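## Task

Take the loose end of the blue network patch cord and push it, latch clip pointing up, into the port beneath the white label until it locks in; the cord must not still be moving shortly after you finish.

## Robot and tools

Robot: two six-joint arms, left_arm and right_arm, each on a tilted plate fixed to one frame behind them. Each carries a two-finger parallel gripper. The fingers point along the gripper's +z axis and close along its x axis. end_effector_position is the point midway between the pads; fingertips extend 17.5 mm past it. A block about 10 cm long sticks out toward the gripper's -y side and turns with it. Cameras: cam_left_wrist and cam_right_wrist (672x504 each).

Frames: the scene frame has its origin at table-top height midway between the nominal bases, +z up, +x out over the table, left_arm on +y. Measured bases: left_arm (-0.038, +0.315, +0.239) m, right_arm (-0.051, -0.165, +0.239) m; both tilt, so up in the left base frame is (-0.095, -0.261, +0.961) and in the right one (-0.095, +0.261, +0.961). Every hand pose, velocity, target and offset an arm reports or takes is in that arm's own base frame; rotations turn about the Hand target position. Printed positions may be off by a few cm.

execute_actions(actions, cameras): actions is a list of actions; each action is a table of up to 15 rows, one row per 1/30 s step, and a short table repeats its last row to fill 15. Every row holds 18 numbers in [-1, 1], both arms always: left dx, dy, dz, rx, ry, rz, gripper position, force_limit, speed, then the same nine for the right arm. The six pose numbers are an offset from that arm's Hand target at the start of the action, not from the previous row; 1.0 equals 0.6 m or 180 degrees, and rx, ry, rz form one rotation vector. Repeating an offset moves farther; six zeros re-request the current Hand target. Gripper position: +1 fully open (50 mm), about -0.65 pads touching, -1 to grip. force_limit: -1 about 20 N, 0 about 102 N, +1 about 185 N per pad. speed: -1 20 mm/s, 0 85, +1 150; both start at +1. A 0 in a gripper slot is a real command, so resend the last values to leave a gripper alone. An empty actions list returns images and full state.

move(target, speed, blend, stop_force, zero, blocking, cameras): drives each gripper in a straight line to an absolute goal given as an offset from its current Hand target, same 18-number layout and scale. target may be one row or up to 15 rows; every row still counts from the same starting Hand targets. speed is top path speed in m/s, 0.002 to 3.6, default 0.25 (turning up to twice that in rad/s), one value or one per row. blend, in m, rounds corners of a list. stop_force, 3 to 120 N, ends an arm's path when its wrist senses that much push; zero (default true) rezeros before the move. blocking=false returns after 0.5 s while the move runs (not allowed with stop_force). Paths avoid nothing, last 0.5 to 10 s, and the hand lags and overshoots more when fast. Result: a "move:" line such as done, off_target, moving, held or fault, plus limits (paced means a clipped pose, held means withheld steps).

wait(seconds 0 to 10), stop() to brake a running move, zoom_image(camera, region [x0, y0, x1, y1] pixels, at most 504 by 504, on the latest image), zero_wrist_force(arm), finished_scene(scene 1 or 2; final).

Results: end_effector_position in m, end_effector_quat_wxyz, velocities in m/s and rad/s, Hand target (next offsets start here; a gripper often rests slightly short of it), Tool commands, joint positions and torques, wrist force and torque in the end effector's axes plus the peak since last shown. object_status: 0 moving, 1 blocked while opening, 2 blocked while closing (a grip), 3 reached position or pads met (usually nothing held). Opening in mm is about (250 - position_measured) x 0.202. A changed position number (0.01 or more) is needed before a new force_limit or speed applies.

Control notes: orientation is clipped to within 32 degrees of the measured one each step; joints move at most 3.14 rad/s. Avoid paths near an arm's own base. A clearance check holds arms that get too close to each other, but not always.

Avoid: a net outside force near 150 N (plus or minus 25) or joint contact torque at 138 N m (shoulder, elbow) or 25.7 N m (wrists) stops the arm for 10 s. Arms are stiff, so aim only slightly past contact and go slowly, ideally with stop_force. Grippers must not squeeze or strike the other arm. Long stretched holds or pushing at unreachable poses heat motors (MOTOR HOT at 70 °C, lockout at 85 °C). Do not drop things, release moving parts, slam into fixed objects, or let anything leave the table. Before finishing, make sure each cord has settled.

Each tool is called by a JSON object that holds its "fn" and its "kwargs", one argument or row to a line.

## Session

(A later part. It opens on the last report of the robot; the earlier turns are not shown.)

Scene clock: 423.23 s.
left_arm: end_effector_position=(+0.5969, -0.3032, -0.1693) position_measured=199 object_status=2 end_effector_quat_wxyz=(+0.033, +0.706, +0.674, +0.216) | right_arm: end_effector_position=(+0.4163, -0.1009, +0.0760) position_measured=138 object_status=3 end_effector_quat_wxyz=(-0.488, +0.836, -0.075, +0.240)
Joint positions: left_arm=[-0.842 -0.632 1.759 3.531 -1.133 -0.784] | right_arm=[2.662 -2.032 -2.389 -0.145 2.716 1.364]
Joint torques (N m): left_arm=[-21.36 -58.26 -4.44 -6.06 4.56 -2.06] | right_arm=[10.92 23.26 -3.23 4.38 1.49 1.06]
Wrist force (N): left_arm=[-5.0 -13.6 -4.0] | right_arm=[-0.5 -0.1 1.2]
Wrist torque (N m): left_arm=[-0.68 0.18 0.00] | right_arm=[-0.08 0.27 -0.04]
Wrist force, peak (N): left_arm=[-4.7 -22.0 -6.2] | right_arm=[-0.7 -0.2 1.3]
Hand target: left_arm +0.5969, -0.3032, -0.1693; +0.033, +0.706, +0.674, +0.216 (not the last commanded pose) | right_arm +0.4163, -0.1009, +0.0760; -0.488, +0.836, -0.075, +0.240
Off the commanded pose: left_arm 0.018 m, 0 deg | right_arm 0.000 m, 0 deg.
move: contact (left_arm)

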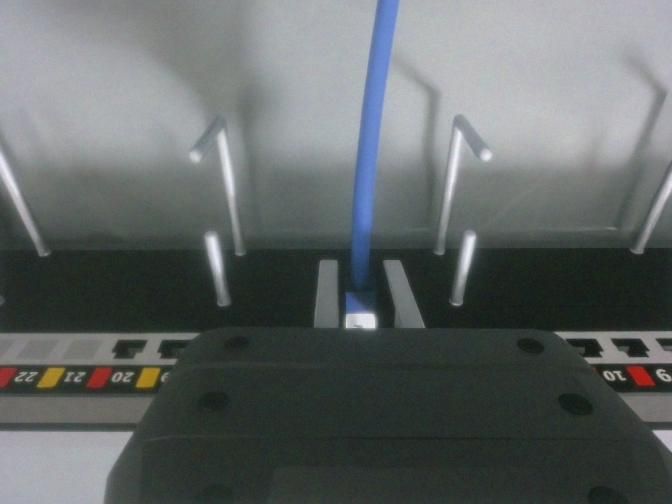

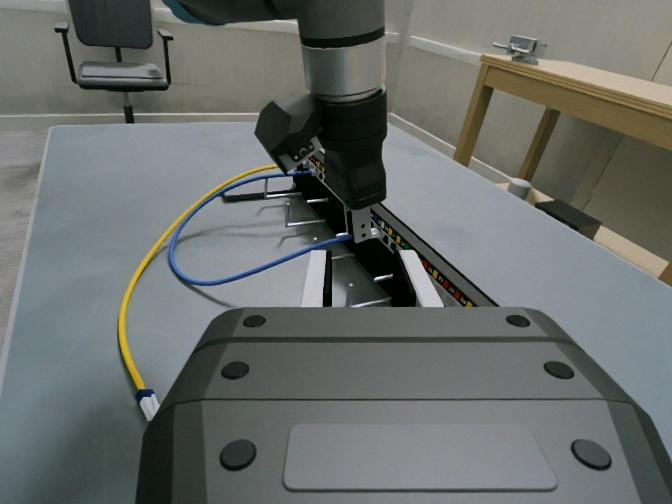

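{"fn": "move", "kwargs": {
  "target": [
    [-0.003,0,-0.0003,0,0,0,-1,-0.5,-0.8,0,0,0,0,0,0,0.1,-0.6,-0.5],
    [-0.003,-0.0006,-0.0007,0,0,0,-1,-0.5,-0.8,0,0,0,0,0,0,0.1,-0.6,-0.5]
  ],
  "speed": 0.02
}}

{"fn": "move", "kwargs": {
  "target": [0.0332,-0.0008,0.0031,0,0,0,-1,-0.5,-0.8,0,0,0,0,0,0,0.1,-0.6,-0.5],
  "speed": 0.012,
  "stop_force": 12
}}

{"fn": "move", "kwargs": {
  "target": [
    [-0.003,0,-0.0003,0,0,0,-1,-0.5,-0.8,0,0,0,0,0,0,0.1,-0.6,-0.5],
    [-0.003,0.0003,-0.0010,0,0,0,-1,-0.5,-0.8,0,0,0,0,0,0,0.1,-0.6,-0.5]
  ],
  "speed": 0.02
}}

{"fn": "move", "kwargs": {
  "target": [0.0332,-0.0008,0.0031,0,0,0,-1,-0.5,-0.8,0,0,0,0,0,0,0.1,-0.6,-0.5],
  "speed": 0.012,
  "stop_force": 12,
  "cameras": ["all"]
}}

{"fn": "zoom_image", "kwargs": {
  "camera": "cam_right_wrist",
  "region": [365, 220, 395, 246]
}}

{"fn": "zoom_image", "kwargs": {
  "camera": "cam_left_wrist",
  "region": [310, 250, 410, 335]
}}

Scene clock: 430.40 s.
left_arm: end_effector_position=(+0.5951, -0.3035, -0.1696) position_measured=199 object_status=2 end_effector_quat_wxyz=(+0.033, +0.706, +0.674, +0.216) | right_arm: end_effector_position=(+0.4163, -0.1009, +0.0760) position_measured=138 object_status=3 end_effector_quat_wxyz=(-0.488, +0.836, -0.075, +0.240)
Joint positions: left_arm=[-0.844 -0.633 1.763 3.529 -1.133 -0.787] | right_arm=[2.662 -2.032 -2.389 -0.145 2.716 1.364]
Joint torques (N m): left_arm=[-27.04 -32.11 -25.94 -3.66 1.37 -2.14] | right_arm=[11.35 23.18 -2.87 4.35 1.48 1.03]
Wrist force (N): left_arm=[-2.3 -2.8 -1.7] | right_arm=[-0.5 0.0 1.1]
Wrist torque (N m): left_arm=[-0.36 0.08 0.06] | right_arm=[-0.06 0.25 -0.04]
Wrist force, peak (N): left_arm=[-4.6 -13.9 -4.1] | right_arm=[-0.7 0.0 1.5]
Hand target: left_arm +0.5951, -0.3036, -0.1697; +0.033, +0.706, +0.674, +0.216 | right_arm +0.4163, -0.1009, +0.0760; -0.488, +0.836, -0.075, +0.240
Off the commanded pose: left_arm 0.000 m, 0 deg | right_arm 0.000 m, 0 deg.
move: done

Scene clock: 431.67 s.
left_arm: end_effector_position=(+0.5971, -0.3037, -0.1696) position_measured=199 object_status=2 end_effector_quat_wxyz=(+0.033, +0.706, +0.674, +0.216) | right_arm: end_effector_position=(+0.4163, -0.1009, +0.0760) position_measured=138 object_status=3 end_effector_quat_wxyz=(-0.488, +0.836, -0.075, +0.240)
Joint positions: left_arm=[-0.842 -0.631 1.757 3.532 -1.133 -0.784] | right_arm=[2.662 -2.032 -2.389 -0.145 2.716 1.364]
Joint torques (N m): left_arm=[-25.87 -56.83 -1.56 -5.52 2.73 -2.13] | right_arm=[11.95 23.22 -3.11 4.32 1.48 1.08]
Wrist force (N): left_arm=[-1.9 -3.9 -0.7] | right_arm=[-0.6 0.0 1.2]
Wrist torque (N m): left_arm=[-0.43 0.07 -0.03] | right_arm=[-0.04 0.28 -0.04]
Wrist force, peak (N): left_arm=[-3.0 -16.5 -4.5] | right_arm=[-0.7 -0.2 1.4]
Hand target: left_arm +0.5971, -0.3037, -0.1696; +0.033, +0.706, +0.674, +0.216 (not the last commanded pose) | right_arm +0.4163, -0.1009, +0.0760; -0.488, +0.836, -0.075, +0.240
Off the commanded pose: left_arm 0.018 m, 0 deg | right_arm 0.000 m, 0 deg.
move: contact (left_arm)

Scene clock: 432.43 s.
left_arm: end_effector_position=(+0.5954, -0.3036, -0.1700) position_measured=199 object_status=2 end_effector_quat_wxyz=(+0.033, +0.706, +0.674, +0.216) | right_arm: end_effector_position=(+0.4163, -0.1009, +0.0760) position_measured=138 object_status=3 end_effector_quat_wxyz=(-0.488, +0.836, -0.075, +0.240)
Joint positions: left_arm=[-0.844 -0.632 1.762 3.529 -1.132 -0.786] | right_arm=[2.662 -2.032 -2.389 -0.145 2.716 1.364]
Joint torques (N m): left_arm=[-23.23 -31.94 -0.63 -5.18 2.77 -1.74] | right_arm=[11.09 23.02 -3.32 4.44 1.42 1.03]
Wrist force (N): left_arm=[-2.4 -3.2 -1.9] | right_arm=[-0.5 -0.2 1.2]
Wrist torque (N m): left_arm=[-0.42 0.11 0.07] | right_arm=[-0.07 0.27 -0.04]
Wrist force, peak (N): left_arm=[-2.4 -3.6 -1.6] | right_arm=[-0.5 -0.2 1.4]
Hand target: left_arm +0.5953, -0.3035, -0.1702; +0.033, +0.706, +0.674, +0.216 | right_arm +0.4163, -0.1009, +0.0760; -0.488, +0.836, -0.075, +0.240
Off the commanded pose: left_arm 0.000 m, 0 deg | right_arm 0.000 m, 0 deg.
move: done

Scene clock: 434.33 s.
left_arm: end_effector_position=(+0.6042, -0.3037, -0.1693) position_measured=199 object_status=2 end_effector_quat_wxyz=(+0.032, +0.706, +0.674, +0.216) | right_arm: end_effector_position=(+0.4163, -0.1009, +0.0760) position_measured=138 object_status=3 end_effector_quat_wxyz=(-0.488, +0.836, -0.075, +0.240)
Joint positions: left_arm=[-0.834 -0.625 1.738 3.54 -1.133 -0.775] | right_arm=[2.662 -2.032 -2.389 -0.145 2.716 1.364]
Joint torques (N m): left_arm=[-27.92 -57.29 -1.49 -4.62 2.3 -2] | right_arm=[11.59 23.15 -3.11 4.4 1.37 1.03]
Wrist force (N): left_arm=[-1.1 -3.5 1.9] | right_arm=[-0.4 0.0 1.1]
Wrist torque (N m): left_arm=[-0.46 0.03 -0.08] | right_arm=[-0.04 0.25 -0.04]
Wrist force, peak (N): left_arm=[0.9 -15.8 -3.1] | right_arm=[-0.6 -0.2 1.5]
Hand target: left_arm +0.6042, -0.3037, -0.1693; +0.032, +0.706, +0.674, +0.216 (not the last commanded pose) | right_arm +0.4163, -0.1009, +0.0760; -0.488, +0.836, -0.075, +0.240
Off the commanded pose: left_arm 0.011 m, 0 deg | right_arm 0.000 m, 0 deg.
move: contact (left_arm)

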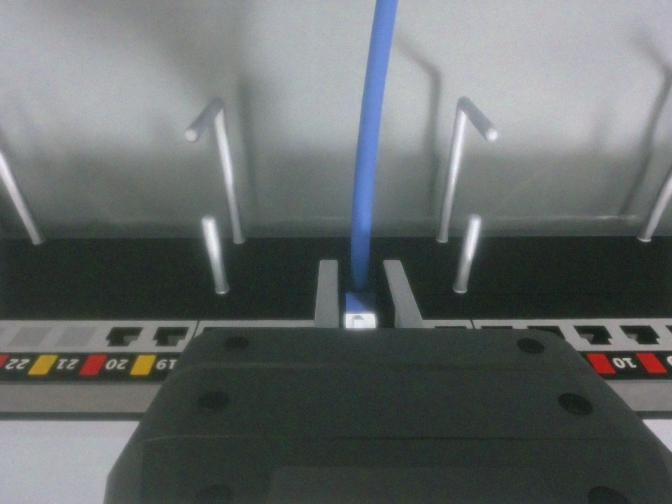

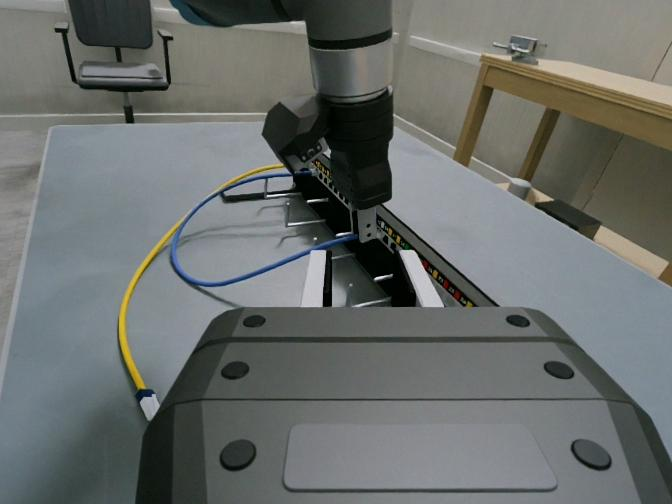

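Scaled by 16.800 from the camera's 672x504 image, which has a finer 960x720 frame.

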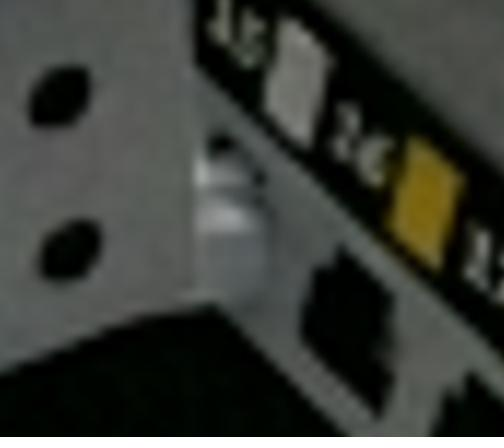

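Scaled by 5.040 from the camera's 672x504 image, which has a finer 960x720 frame.

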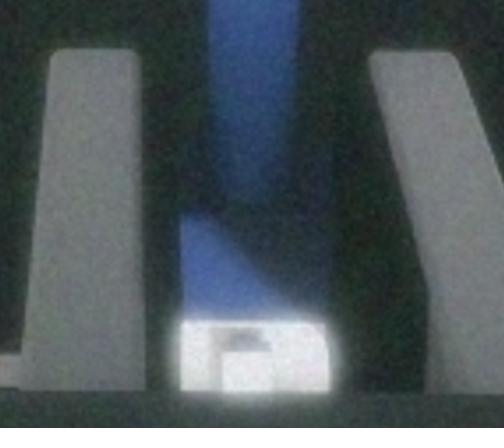

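{"fn": "move", "kwargs": {
  "target": [0.0249,-0.0006,0.0023,0,0,0,-1,-0.5,-0.8,0,0,0,0,0,0,0.1,-0.6,-0.5],
  "speed": 0.012,
  "stop_force": 25,
  "cameras": ["all"]
}}

{"fn": "zoom_image", "kwargs": {
  "camera": "cam_right_wrist",
  "region": [365, 220, 395, 246]
}}

{"fn": "zoom_image", "kwargs": {
  "camera": "cam_left_wrist",
  "region": [310, 250, 410, 335]
}}

Scene clock: 438.10 s.
left_arm: end_effector_position=(+0.6065, -0.3038, -0.1691) position_measured=199 object_status=2 end_effector_quat_wxyz=(+0.032, +0.706, +0.674, +0.217) | right_arm: end_effector_position=(+0.4163, -0.1009, +0.0760) position_measured=138 object_status=3 end_effector_quat_wxyz=(-0.488, +0.836, -0.075, +0.240)
Joint positions: left_arm=[-0.831 -0.623 1.732 3.544 -1.133 -0.772] | right_arm=[2.662 -2.032 -2.389 -0.145 2.716 1.364]
Joint torques (N m): left_arm=[-24.28 -63.6 -12.33 -8.85 5.46 -1.9] | right_arm=[11.9 23.41 -2.84 4.33 1.45 0.98]
Wrist force (N): left_arm=[1.6 -26.5 -3.6] | right_arm=[-0.4 -0.1 1.2]
Wrist torque (N m): left_arm=[-0.80 0.05 -0.10] | right_arm=[-0.07 0.25 -0.04]
Wrist force, peak (N): left_arm=[3.9 -35.3 -10.4] | right_arm=[-0.4 -0.3 1.6]
Hand target: left_arm +0.6064, -0.3038, -0.1691; +0.032, +0.706, +0.674, +0.217 (not the last commanded pose) | right_arm +0.4163, -0.1009, +0.0760; -0.488, +0.836, -0.075, +0.240
Off the commanded pose: left_arm 0.013 m, 0 deg | right_arm 0.000 m, 0 deg.
move: contact (left_arm)

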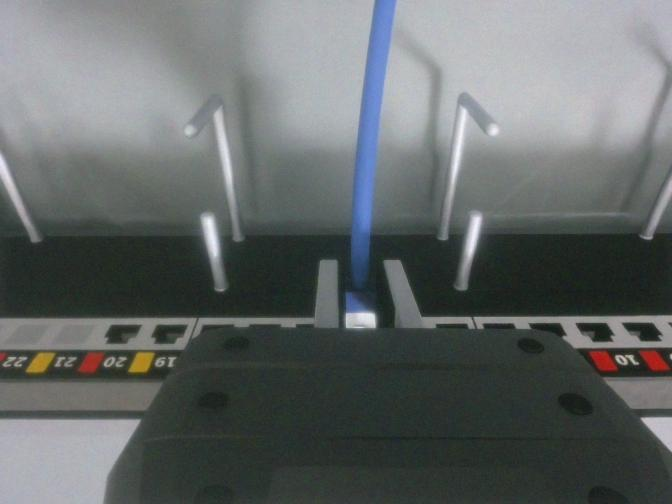

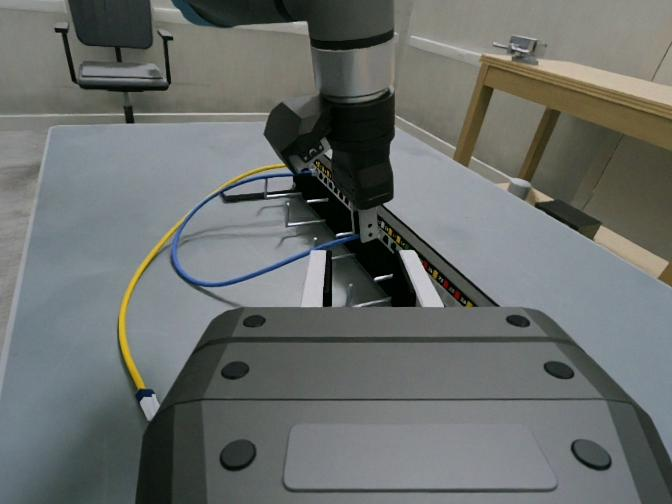

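Scaled by 16.800 from the camera's 672x504 image, which has a finer 960x720 frame.

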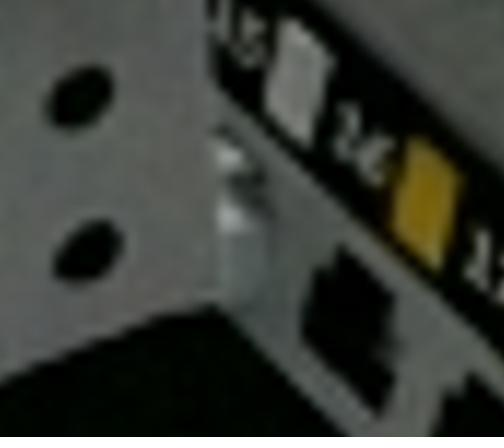

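Scaled by 5.040 from the camera's 672x504 image, which has a finer 960x720 frame.

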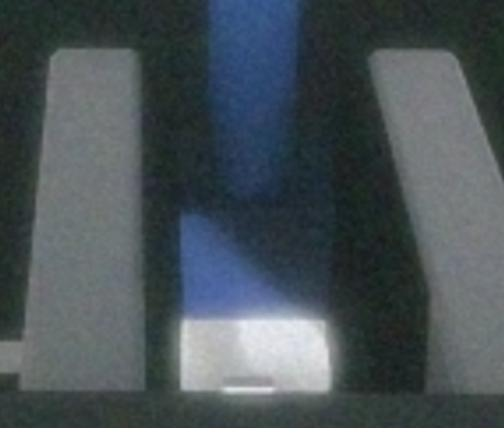

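{"fn": "move", "kwargs": {
  "target": [
    [-0.0005,0,0,0,0,0,0,-0.5,-0.8,0,0,0,0,0,0,0.1,-0.6,-0.5],
    [-0.0091,0.0002,-0.0008,0,0,0,0,-0.5,-0.8,0,0,0,0,0,0,0.1,-0.6,-0.5],
    [-0.0091,0.0002,-0.0008,0,0,0,-1,-0.3,-0.8,0,0,0,0,0,0,0.1,-0.6,-0.5]
  ],
  "speed": 0.03,
  "cameras": ["all"]
}}

{"fn": "zoom_image", "kwargs": {
  "camera": "cam_right_wrist",
  "region": [365, 220, 395, 246]
}}

Scene clock: 444.23 s.
left_arm: end_effector_position=(+0.6010, -0.3037, -0.1696) position_measured=216 object_status=2 end_effector_quat_wxyz=(+0.032, +0.706, +0.674, +0.217) | right_arm: end_effector_position=(+0.4163, -0.1009, +0.0760) position_measured=138 object_status=3 end_effector_quat_wxyz=(-0.488, +0.836, -0.075, +0.240)
Joint positions: left_arm=[-0.837 -0.627 1.747 3.537 -1.133 -0.779] | right_arm=[2.662 -2.032 -2.389 -0.145 2.716 1.364]
Joint torques (N m): left_arm=[-25.59 -55.81 -2.26 -5.23 2.55 -2.01] | right_arm=[11.18 23.02 -2.59 4.37 1.46 0.96]
Wrist force (N): left_arm=[-1.4 -4.7 -1.7] | right_arm=[-0.4 0.0 1.3]
Wrist torque (N m): left_arm=[-0.62 -0.03 0.07] | right_arm=[-0.05 0.25 -0.04]
Wrist force, peak (N): left_arm=[2.0 -26.9 -3.5] | right_arm=[-0.5 0.1 1.5]
Hand target: left_arm +0.6010, -0.3037, -0.1696; +0.032, +0.706, +0.674, +0.217 | right_arm +0.4163, -0.1009, +0.0760; -0.488, +0.836, -0.075, +0.240
Off the commanded pose: left_arm 0.000 m, 0 deg | right_arm 0.000 m, 0 deg.
move: done

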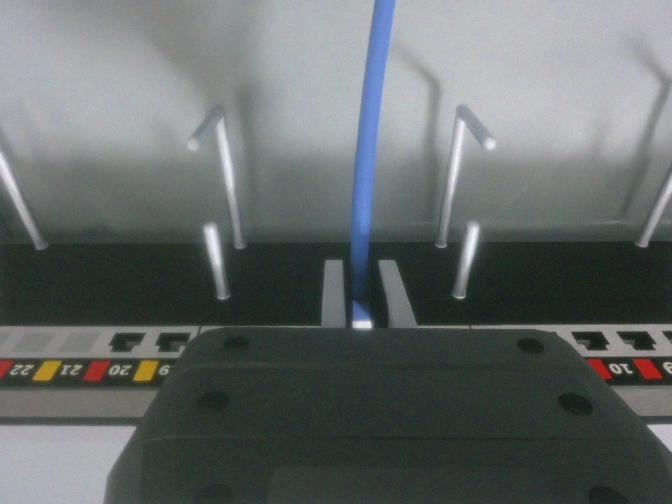

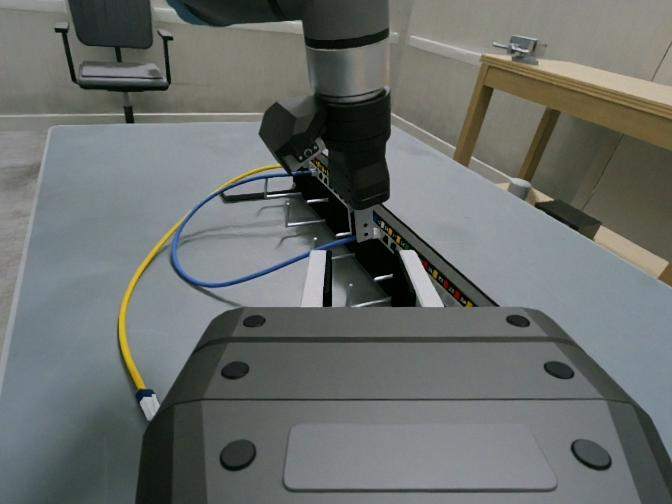

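Scaled by 16.800 from the camera's 672x504 image, which has a finer 960x720 frame.

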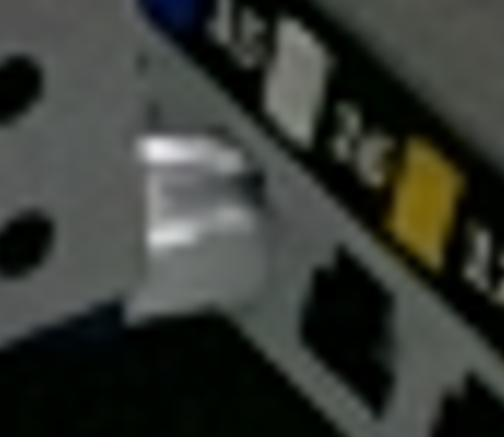

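{"fn": "move", "kwargs": {
  "target": [0.03,-0.0007,0.0028,0,0,0,-1,-0.3,-0.8,0,0,0,0,0,0,0.1,-0.6,-0.5],
  "speed": 0.012,
  "stop_force": 35,
  "cameras": ["all"]
}}

{"fn": "zoom_image", "kwargs": {
  "camera": "cam_right_wrist",
  "region": [365, 220, 395, 246]
}}

{"fn": "zoom_image", "kwargs": {
  "camera": "cam_left_wrist",
  "region": [310, 250, 410, 335]
}}

Scene clock: 449.30 s.
left_arm: end_effector_position=(+0.6024, -0.3037, -0.1694) position_measured=216 object_status=2 end_effector_quat_wxyz=(+0.032, +0.706, +0.674, +0.217) | right_arm: end_effector_position=(+0.4163, -0.1009, +0.0760) position_measured=138 object_status=3 end_effector_quat_wxyz=(-0.488, +0.836, -0.075, +0.240)
Joint positions: left_arm=[-0.836 -0.626 1.743 3.539 -1.133 -0.777] | right_arm=[2.662 -2.032 -2.389 -0.145 2.716 1.364]
Joint torques (N m): left_arm=[-21.41 -59.14 -9.08 -5.88 4.83 -2.1] | right_arm=[11.55 23.25 -3.35 4.35 1.46 0.93]
Wrist force (N): left_arm=[-0.5 -24.4 -8.4] | right_arm=[-0.7 -0.1 1.2]
Wrist torque (N m): left_arm=[-0.99 0.01 0.00] | right_arm=[-0.06 0.29 -0.04]
Wrist force, peak (N): left_arm=[3.8 -40.6 -16.6] | right_arm=[-0.5 0.0 1.6]
Hand target: left_arm +0.6023, -0.3037, -0.1694; +0.032, +0.706, +0.674, +0.217 (not the last commanded pose) | right_arm +0.4163, -0.1009, +0.0760; -0.488, +0.836, -0.075, +0.240
Off the commanded pose: left_arm 0.017 m, 0 deg | right_arm 0.000 m, 0 deg.
move: contact (left_arm)

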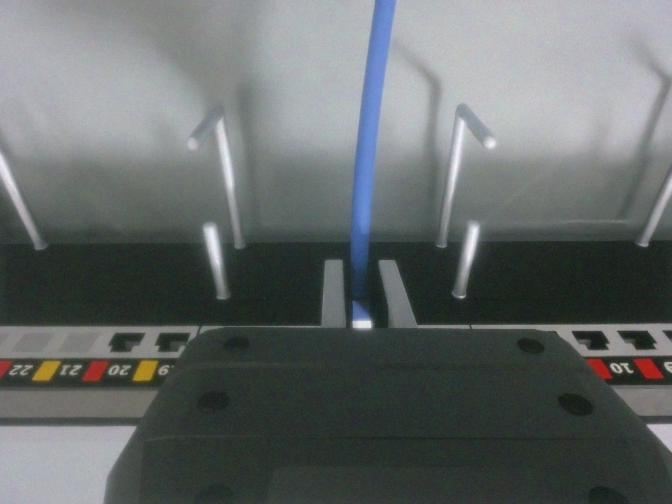

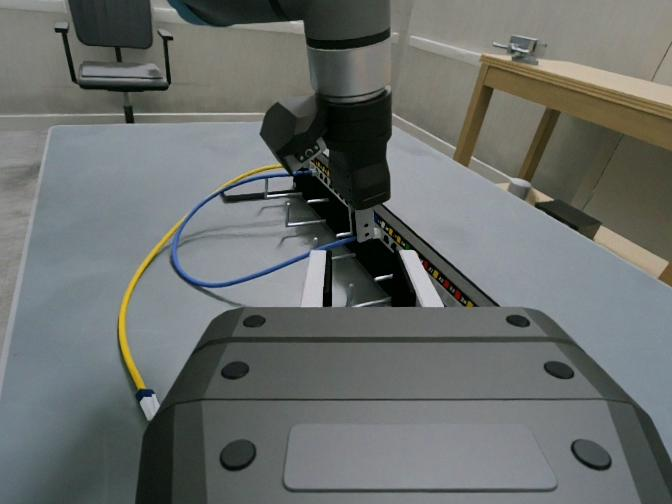

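Scaled by 16.800 from the camera's 672x504 image, which has a finer 960x720 frame.

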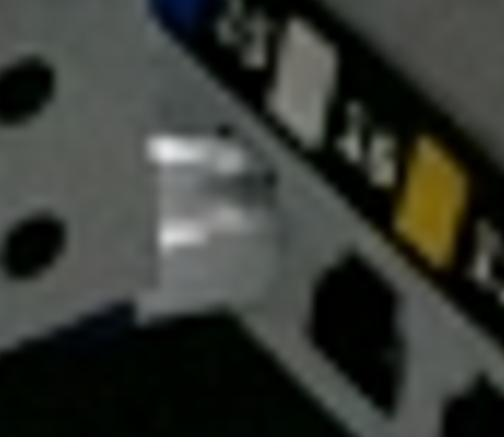

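Scaled by 5.040 from the camera's 672x504 image, which has a finer 960x720 frame.

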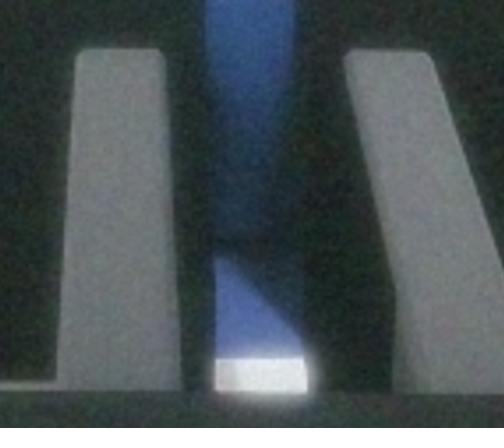

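{"fn": "move", "kwargs": {
  "target": [
    [-0.002,0,0,0,0,0,-1,-0.3,-0.8,0,0,0,0,0,0,0.1,-0.6,-0.5],
    [-0.002,0,0,0,0,0,0,-0.3,-0.8,0,0,0,0,0,0,0.1,-0.6,-0.5]
  ],
  "speed": 0.03,
  "cameras": ["all"]
}}

{"fn": "zoom_image", "kwargs": {
  "camera": "cam_right_wrist",
  "region": [365, 220, 395, 246]
}}

{"fn": "zoom_image", "kwargs": {
  "camera": "cam_left_wrist",
  "region": [310, 250, 410, 335]
}}

Scene clock: 460.93 s.
left_arm: end_effector_position=(+0.6011, -0.3037, -0.1694) position_measured=152 object_status=3 end_effector_quat_wxyz=(+0.032, +0.706, +0.674, +0.217) | right_arm: end_effector_position=(+0.4163, -0.1009, +0.0760) position_measured=138 object_status=3 end_effector_quat_wxyz=(-0.488, +0.836, -0.075, +0.240)
Joint positions: left_arm=[-0.837 -0.628 1.746 3.538 -1.133 -0.778] | right_arm=[2.662 -2.032 -2.389 -0.145 2.716 1.364]
Joint torques (N m): left_arm=[-24.91 -55.33 -4.39 -4.81 2.12 -2.08] | right_arm=[11.55 23.06 -3.47 4.3 1.41 0.88]
Wrist force (N): left_arm=[-1.8 -2.9 -1.5] | right_arm=[-0.5 0.0 1.4]
Wrist torque (N m): left_arm=[-0.36 0.01 0.07] | right_arm=[-0.04 0.27 -0.04]
Wrist force, peak (N): left_arm=[-0.3 -24.5 -8.8] | right_arm=[-0.6 0.1 1.6]
Hand target: left_arm +0.6011, -0.3037, -0.1694; +0.032, +0.706, +0.674, +0.217 | right_arm +0.4163, -0.1009, +0.0760; -0.488, +0.836, -0.075, +0.240
Off the commanded pose: left_arm 0.000 m, 0 deg | right_arm 0.000 m, 0 deg.
move: done

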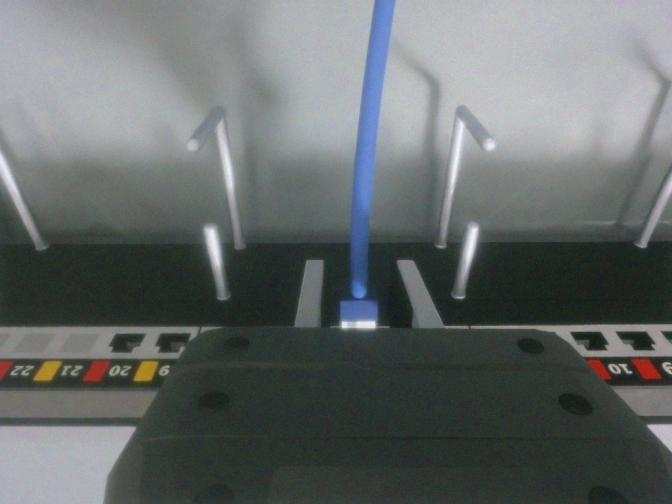

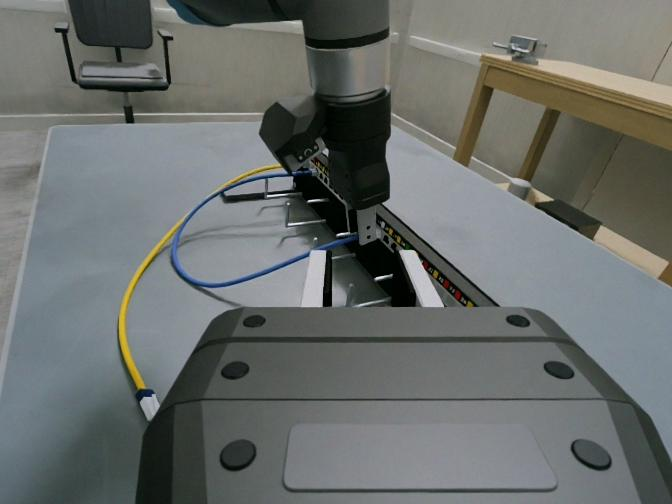

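Scaled by 16.800 from the camera's 672x504 image, which has a finer 960x720 frame.

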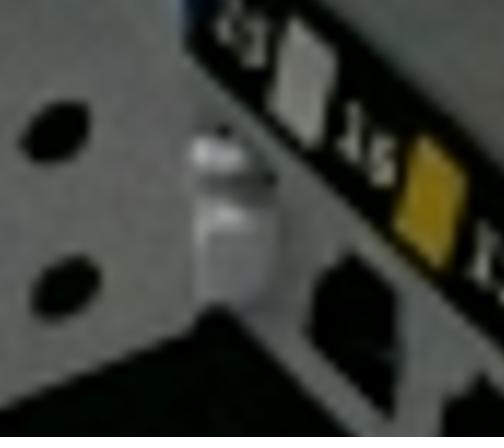

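Scaled by 5.040 from the camera's 672x504 image, which has a finer 960x720 frame.

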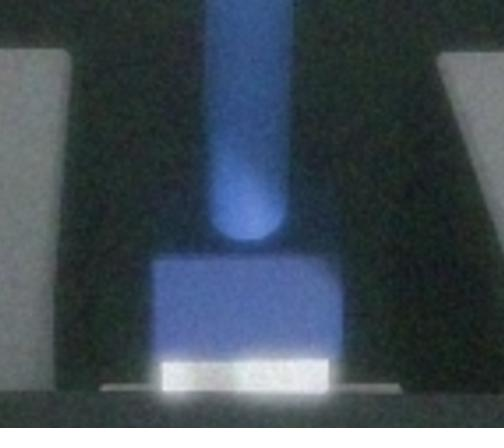

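{"fn": "move", "kwargs": {
  "target": [
    [0.0008,0,0,0,0,0,0,-0.7,-0.8,0,0,0,0,0,0,0.1,-0.6,-0.5],
    [0.0008,0,0,0,0,0,-1,-0.75,-1,0,0,0,0,0,0,0.1,-0.6,-0.5]
  ],
  "speed": 0.03
}}

{"fn": "move", "kwargs": {
  "target": [0.025,-0.0006,0.0023,0,0,0,-1,-0.75,-1,0,0,0,0,0,0,0.1,-0.6,-0.5],
  "speed": 0.008,
  "stop_force": 28,
  "cameras": ["all"]
}}

{"fn": "zoom_image", "kwargs": {
  "camera": "cam_right_wrist",
  "region": [365, 220, 395, 246]
}}

{"fn": "zoom_image", "kwargs": {
  "camera": "cam_left_wrist",
  "region": [310, 250, 410, 335]
}}

Scene clock: 470.47 s.
left_arm: end_effector_position=(+0.6016, -0.3037, -0.1694) position_measured=207 object_status=0 end_effector_quat_wxyz=(+0.032, +0.706, +0.674, +0.217) | right_arm: end_effector_position=(+0.4163, -0.1009, +0.0760) position_measured=138 object_status=3 end_effector_quat_wxyz=(-0.488, +0.836, -0.075, +0.240)
Joint positions: left_arm=[-0.837 -0.627 1.745 3.538 -1.133 -0.778] | right_arm=[2.662 -2.032 -2.389 -0.145 2.716 1.364]
Joint torques (N m): left_arm=[-5.07 -32.05 -25.45 -1.36 -1.87 2.61] | right_arm=[11.54 22.67 -3.03 4.37 1.41 0.8]
Wrist force (N): left_arm=[-2.2 -2.6 -1.8] | right_arm=[-0.6 -0.1 1.3]
Wrist torque (N m): left_arm=[-0.30 0.03 0.03] | right_arm=[-0.07 0.27 -0.04]
Wrist force, peak (N): left_arm=[-2.5 -2.8 -1.8] | right_arm=[-0.7 -0.2 1.5]
Hand target: left_arm +0.6016, -0.3037, -0.1694; +0.032, +0.706, +0.674, +0.217 | right_arm +0.4163, -0.1009, +0.0760; -0.488, +0.836, -0.075, +0.240
Off the commanded pose: left_arm 0.000 m, 0 deg | right_arm 0.000 m, 0 deg.
move: done

Scene clock: 471.87 s.
left_arm: end_effector_position=(+0.6032, -0.3037, -0.1694) position_measured=207 object_status=2 end_effector_quat_wxyz=(+0.032, +0.706, +0.674, +0.216) | right_arm: end_effector_position=(+0.4163, -0.1009, +0.0760) position_measured=138 object_status=3 end_effector_quat_wxyz=(-0.488, +0.836, -0.075, +0.240)
Joint positions: left_arm=[-0.835 -0.626 1.74 3.54 -1.133 -0.775] | right_arm=[2.662 -2.032 -2.389 -0.145 2.716 1.364]
Joint torques (N m): left_arm=[-20.77 -60.62 -10.69 -7.87 5.86 -2.05] | right_arm=[11.46 23.31 -2.58 4.34 1.36 0.86]
Wrist force (N): left_arm=[0.4 -26.5 -10.1] | right_arm=[-0.4 -0.1 1.4]
Wrist torque (N m): left_arm=[-0.68 0.10 -0.06] | right_arm=[-0.06 0.26 -0.04]
Wrist force, peak (N): left_arm=[1.5 -32.9 -13.4] | right_arm=[-0.6 0.0 1.5]
Hand target: left_arm +0.6032, -0.3037, -0.1694; +0.032, +0.706, +0.674, +0.216 (not the last commanded pose) | right_arm +0.4163, -0.1009, +0.0760; -0.488, +0.836, -0.075, +0.240
Off the commanded pose: left_arm 0.013 m, 0 deg | right_arm 0.000 m, 0 deg.
move: contact (left_arm)

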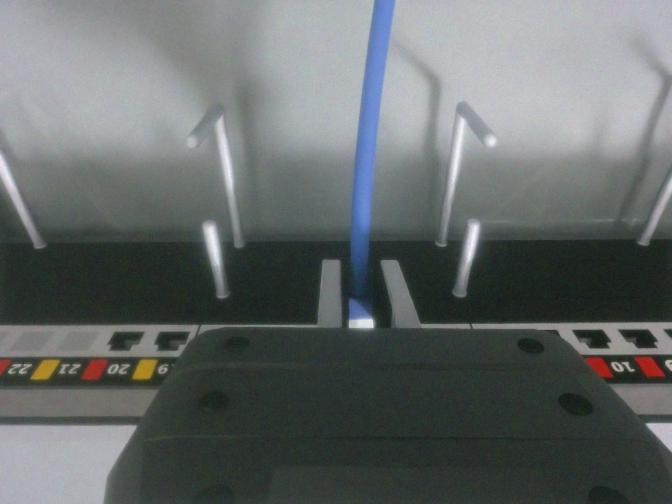

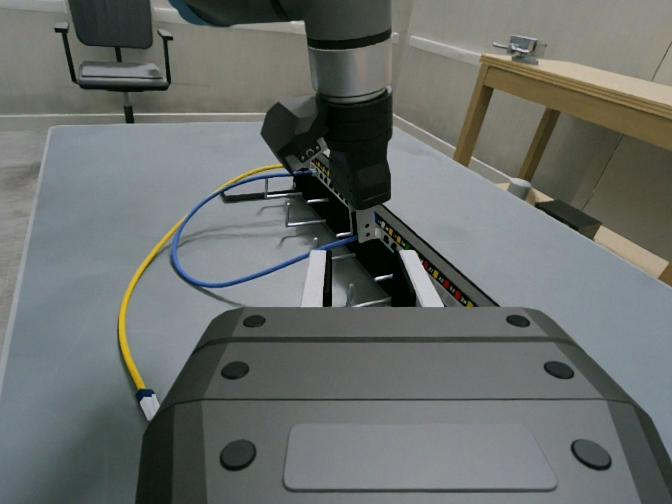

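Scaled by 16.800 from the camera's 672x504 image, which has a finer 960x720 frame.

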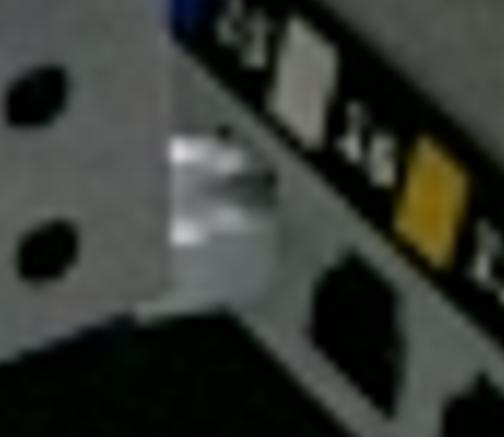

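Scaled by 5.040 from the camera's 672x504 image, which has a finer 960x720 frame.

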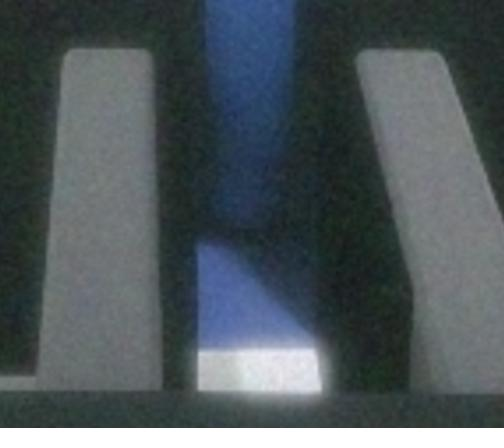

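{"fn": "zoom_image", "kwargs": {
  "camera": "cam_right_wrist",
  "region": [280, 145, 340, 190]
}}

Scaled by 8.400 from the camera's 672x504 image, which has a finer 960x720 frame.

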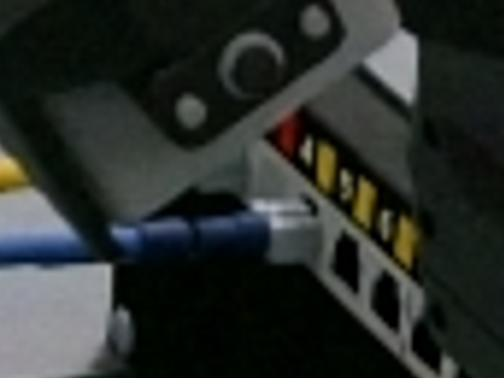

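{"fn": "move", "kwargs": {
  "target": [-0.003,0,0,0,0,0,-1,-0.75,-1,0,0,0,0,0,0,0.1,-0.6,-0.5],
  "speed": 0.01
}}

{"fn": "move", "kwargs": {
  "target": [-0.01,0,-0.001,0,0,0,-1,-0.75,-1,0,0,0,0,0,0,0.1,-0.6,-0.5],
  "speed": 0.006,
  "stop_force": 8,
  "cameras": ["all"]
}}

{"fn": "zoom_image", "kwargs": {
  "camera": "cam_right_wrist",
  "region": [365, 220, 395, 246]
}}

Scene clock: 480.43 s.
left_arm: end_effector_position=(+0.6015, -0.3037, -0.1693) position_measured=207 object_status=2 end_effector_quat_wxyz=(+0.032, +0.706, +0.674, +0.216) | right_arm: end_effector_position=(+0.4163, -0.1009, +0.0760) position_measured=138 object_status=3 end_effector_quat_wxyz=(-0.488, +0.836, -0.075, +0.240)
Joint positions: left_arm=[-0.837 -0.627 1.745 3.539 -1.133 -0.778] | right_arm=[2.662 -2.032 -2.389 -0.145 2.716 1.364]
Joint torques (N m): left_arm=[-26.76 -56.73 -0.26 -4.65 0.94 -2.35] | right_arm=[11.44 23.81 -2.7 4.35 1.44 0.79]
Wrist force (N): left_arm=[-2.3 1.6 -0.1] | right_arm=[-0.7 -0.1 1.3]
Wrist torque (N m): left_arm=[-0.09 0.01 0.08] | right_arm=[-0.07 0.28 -0.04]
Wrist force, peak (N): left_arm=[0.4 -27.1 -10.1] | right_arm=[-0.7 -0.1 1.5]
Hand target: left_arm +0.6014, -0.3037, -0.1694; +0.032, +0.706, +0.674, +0.216 | right_arm +0.4163, -0.1009, +0.0760; -0.488, +0.836, -0.075, +0.240
Off the commanded pose: left_arm 0.000 m, 0 deg | right_arm 0.000 m, 0 deg.
move: done

Scene clock: 481.87 s.
left_arm: end_effector_position=(+0.6006, -0.3037, -0.1694) position_measured=207 object_status=2 end_effector_quat_wxyz=(+0.032, +0.706, +0.674, +0.216) | right_arm: end_effector_position=(+0.4163, -0.1009, +0.0760) position_measured=138 object_status=3 end_effector_quat_wxyz=(-0.488, +0.836, -0.075, +0.240)
Joint positions: left_arm=[-0.838 -0.628 1.747 3.537 -1.133 -0.779] | right_arm=[2.662 -2.032 -2.389 -0.145 2.716 1.364]
Joint torques (N m): left_arm=[-6.69 -30.39 -22.18 -1.27 0.23 2.57] | right_arm=[11.05 23.16 -2.39 4.32 1.37 0.79]
Wrist force (N): left_arm=[-1.8 6.9 0.8] | right_arm=[-0.5 -0.1 1.3]
Wrist torque (N m): left_arm=[-0.01 0.05 0.06] | right_arm=[-0.06 0.27 -0.04]
Wrist force, peak (N): left_arm=[-1.4 11.4 2.6] | right_arm=[-0.6 -0.1 1.4]
Hand target: left_arm +0.6006, -0.3037, -0.1694; +0.032, +0.706, +0.674, +0.216 (not the last commanded pose) | right_arm +0.4163, -0.1009, +0.0760; -0.488, +0.836, -0.075, +0.240
Off the commanded pose: left_arm 0.005 m, 0 deg | right_arm 0.000 m, 0 deg.
move: contact (left_arm)

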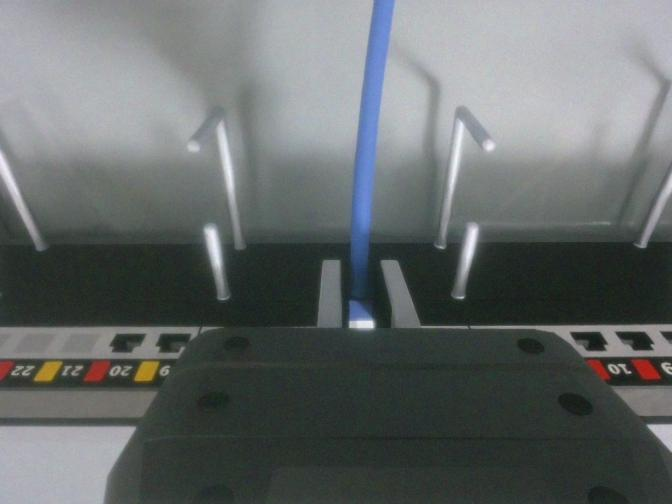

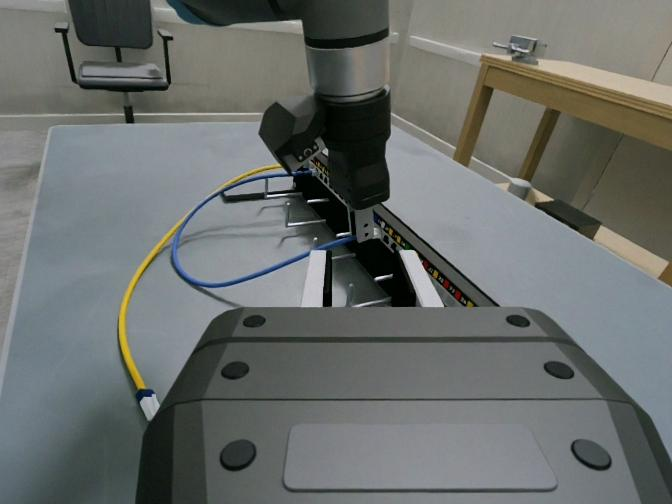

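Scaled by 16.800 from the camera's 672x504 image, which has a finer 960x720 frame.

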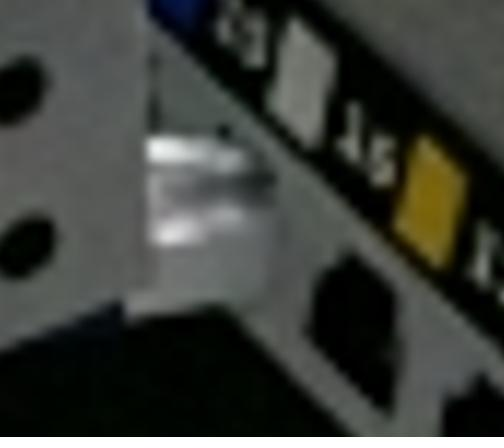

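{"fn": "move", "kwargs": {
  "target": [
    [0.0015,0,0,0,0,0,-1,-0.75,-1,0,0,0,0,0,0,0.1,-0.6,-0.5],
    [0.0015,0,0,0,0,0,0.3,-0.75,-0.8,0,0,0,0,0,0,0.1,-0.6,-0.5],
    [-0.03,-0.047,0.16,0,0,0,0.3,-0.75,-0.8,0,0,0,0,0,0,0.1,-0.6,-0.5]
  ],
  "speed": 0.06,
  "cameras": ["all"]
}}

{"fn": "zoom_image", "kwargs": {
  "camera": "cam_right_wrist",
  "region": [340, 205, 400, 250]
}}

{"fn": "zoom_image", "kwargs": {
  "camera": "cam_left_wrist",
  "region": [240, 220, 480, 335]
}}

Scene clock: 488.83 s.
left_arm: end_effector_position=(+0.5826, -0.3319, -0.0735) position_measured=107 object_status=3 end_effector_quat_wxyz=(+0.032, +0.706, +0.674, +0.216) | right_arm: end_effector_position=(+0.4163, -0.1009, +0.0760) position_measured=138 object_status=3 end_effector_quat_wxyz=(-0.488, +0.836, -0.075, +0.240)
Joint positions: left_arm=[-0.89 -0.827 1.771 3.737 -1.131 -0.836] | right_arm=[2.662 -2.032 -2.389 -0.145 2.716 1.364]
Joint torques (N m): left_arm=[-26.48 -52.97 -29.02 -1.58 2.62 -2.21] | right_arm=[11.4 23.04 -2.48 4.35 1.41 0.75]
Wrist force (N): left_arm=[-2.0 -1.6 -1.5] | right_arm=[-0.4 -0.3 1.2]
Wrist torque (N m): left_arm=[-0.16 0.05 0.07] | right_arm=[-0.09 0.26 -0.04]
Wrist force, peak (N): left_arm=[-0.8 -9.0 -3.4] | right_arm=[-0.6 0.0 1.6]
Hand target: left_arm +0.5826, -0.3319, -0.0734; +0.032, +0.706, +0.674, +0.216 | right_arm +0.4163, -0.1009, +0.0760; -0.488, +0.836, -0.075, +0.240
Off the commanded pose: left_arm 0.000 m, 0 deg | right_arm 0.000 m, 0 deg.
move: done

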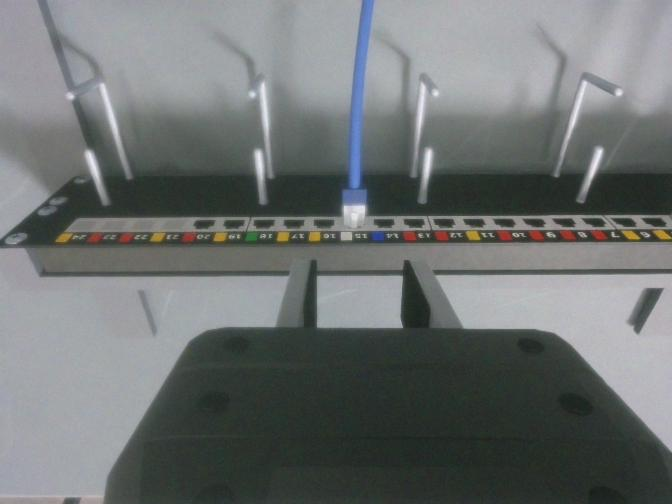

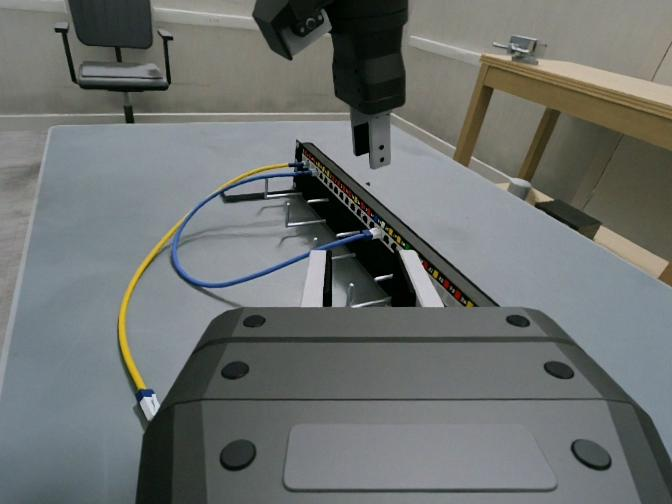

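Scaled by 8.400 from the camera's 672x504 image, which has a finer 960x720 frame.

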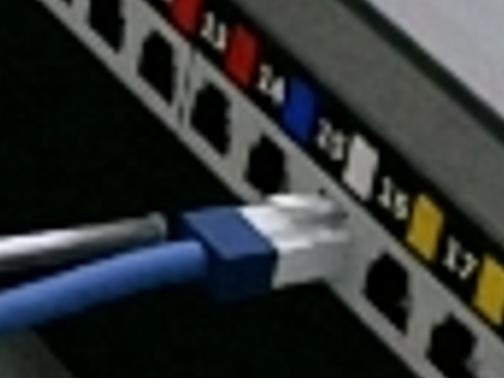

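Scaled by 2.100 from the camera's 672x504 image, which has a finer 960x720 frame.

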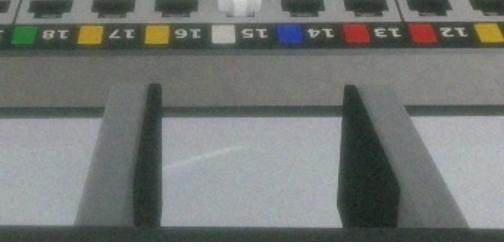

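{"fn": "move", "kwargs": {
  "target": [-0.07,0.1,0.09,0,0,0,0.3,-0.75,-0.8,0,0,0,0,0,0,0.1,-0.6,-0.5],
  "speed": 0.15,
  "cameras": ["cam_left_wrist"]
}}

{"fn": "zoom_image", "kwargs": {
  "camera": "cam_left_wrist",
  "region": [240, 160, 540, 300]
}}

Scene clock: 493.47 s.
left_arm: end_effector_position=(+0.5407, -0.2719, -0.0195) position_measured=107 object_status=3 end_effector_quat_wxyz=(+0.032, +0.706, +0.674, +0.216) | right_arm: end_effector_position=(+0.4163, -0.1009, +0.0760) position_measured=138 object_status=3 end_effector_quat_wxyz=(-0.488, +0.836, -0.075, +0.240)
Joint positions: left_arm=[-0.88 -1.039 1.982 3.734 -1.131 -0.826] | right_arm=[2.662 -2.032 -2.389 -0.145 2.716 1.364]
Joint torques (N m): left_arm=[-7.97 -45.57 -6.78 -1.4 -1.69 2.23] | right_arm=[11.06 23.1 -2.65 4.26 1.5 0.68]
Wrist force (N): left_arm=[-1.9 -1.9 -1.3] | right_arm=[-0.7 -0.1 1.3]
Wrist torque (N m): left_arm=[-0.20 0.02 -0.05] | right_arm=[-0.06 0.29 -0.04]
Wrist force, peak (N): left_arm=[-2.9 -1.9 -0.9] | right_arm=[-0.5 -0.2 1.5]
Hand target: left_arm +0.5406, -0.2719, -0.0194; +0.032, +0.706, +0.674, +0.216 | right_arm +0.4163, -0.1009, +0.0760; -0.488, +0.836, -0.075, +0.240
Off the commanded pose: left_arm 0.000 m, 0 deg | right_arm 0.000 m, 0 deg.
move: done
Images, in order (width x height): cam_left_wrist 672x504.

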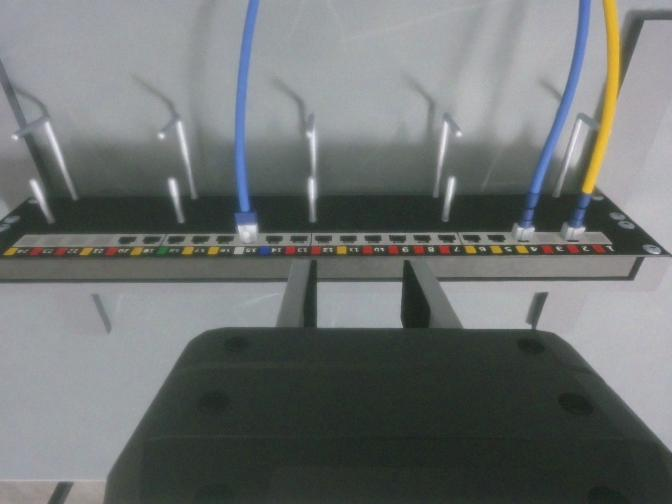

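Scaled by 1.680 from the camera's 672x504 image, which has a finer 960x720 frame.

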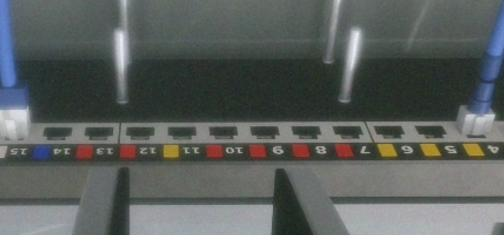

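{"fn": "zoom_image", "kwargs": {
  "camera": "cam_left_wrist",
  "region": [215, 190, 285, 260]
}}

{"fn": "zoom_image", "kwargs": {
  "camera": "cam_left_wrist",
  "region": [500, 190, 600, 260]
}}

Scaled by 7.200 from the camera's 672x504 image, which has a finer 960x720 frame.

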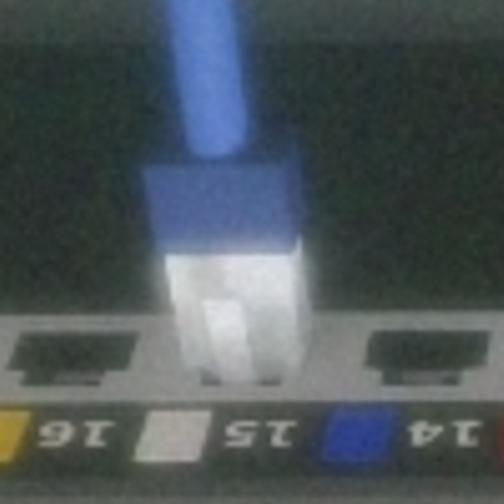

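Scaled by 5.040 from the camera's 672x504 image, which has a finer 960x720 frame.

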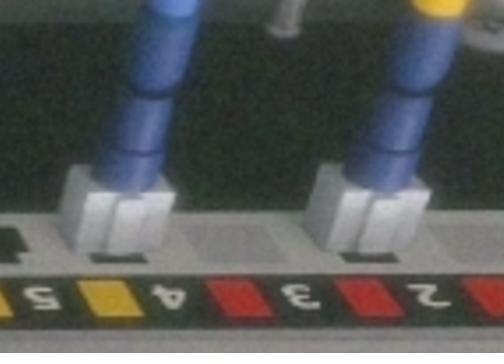

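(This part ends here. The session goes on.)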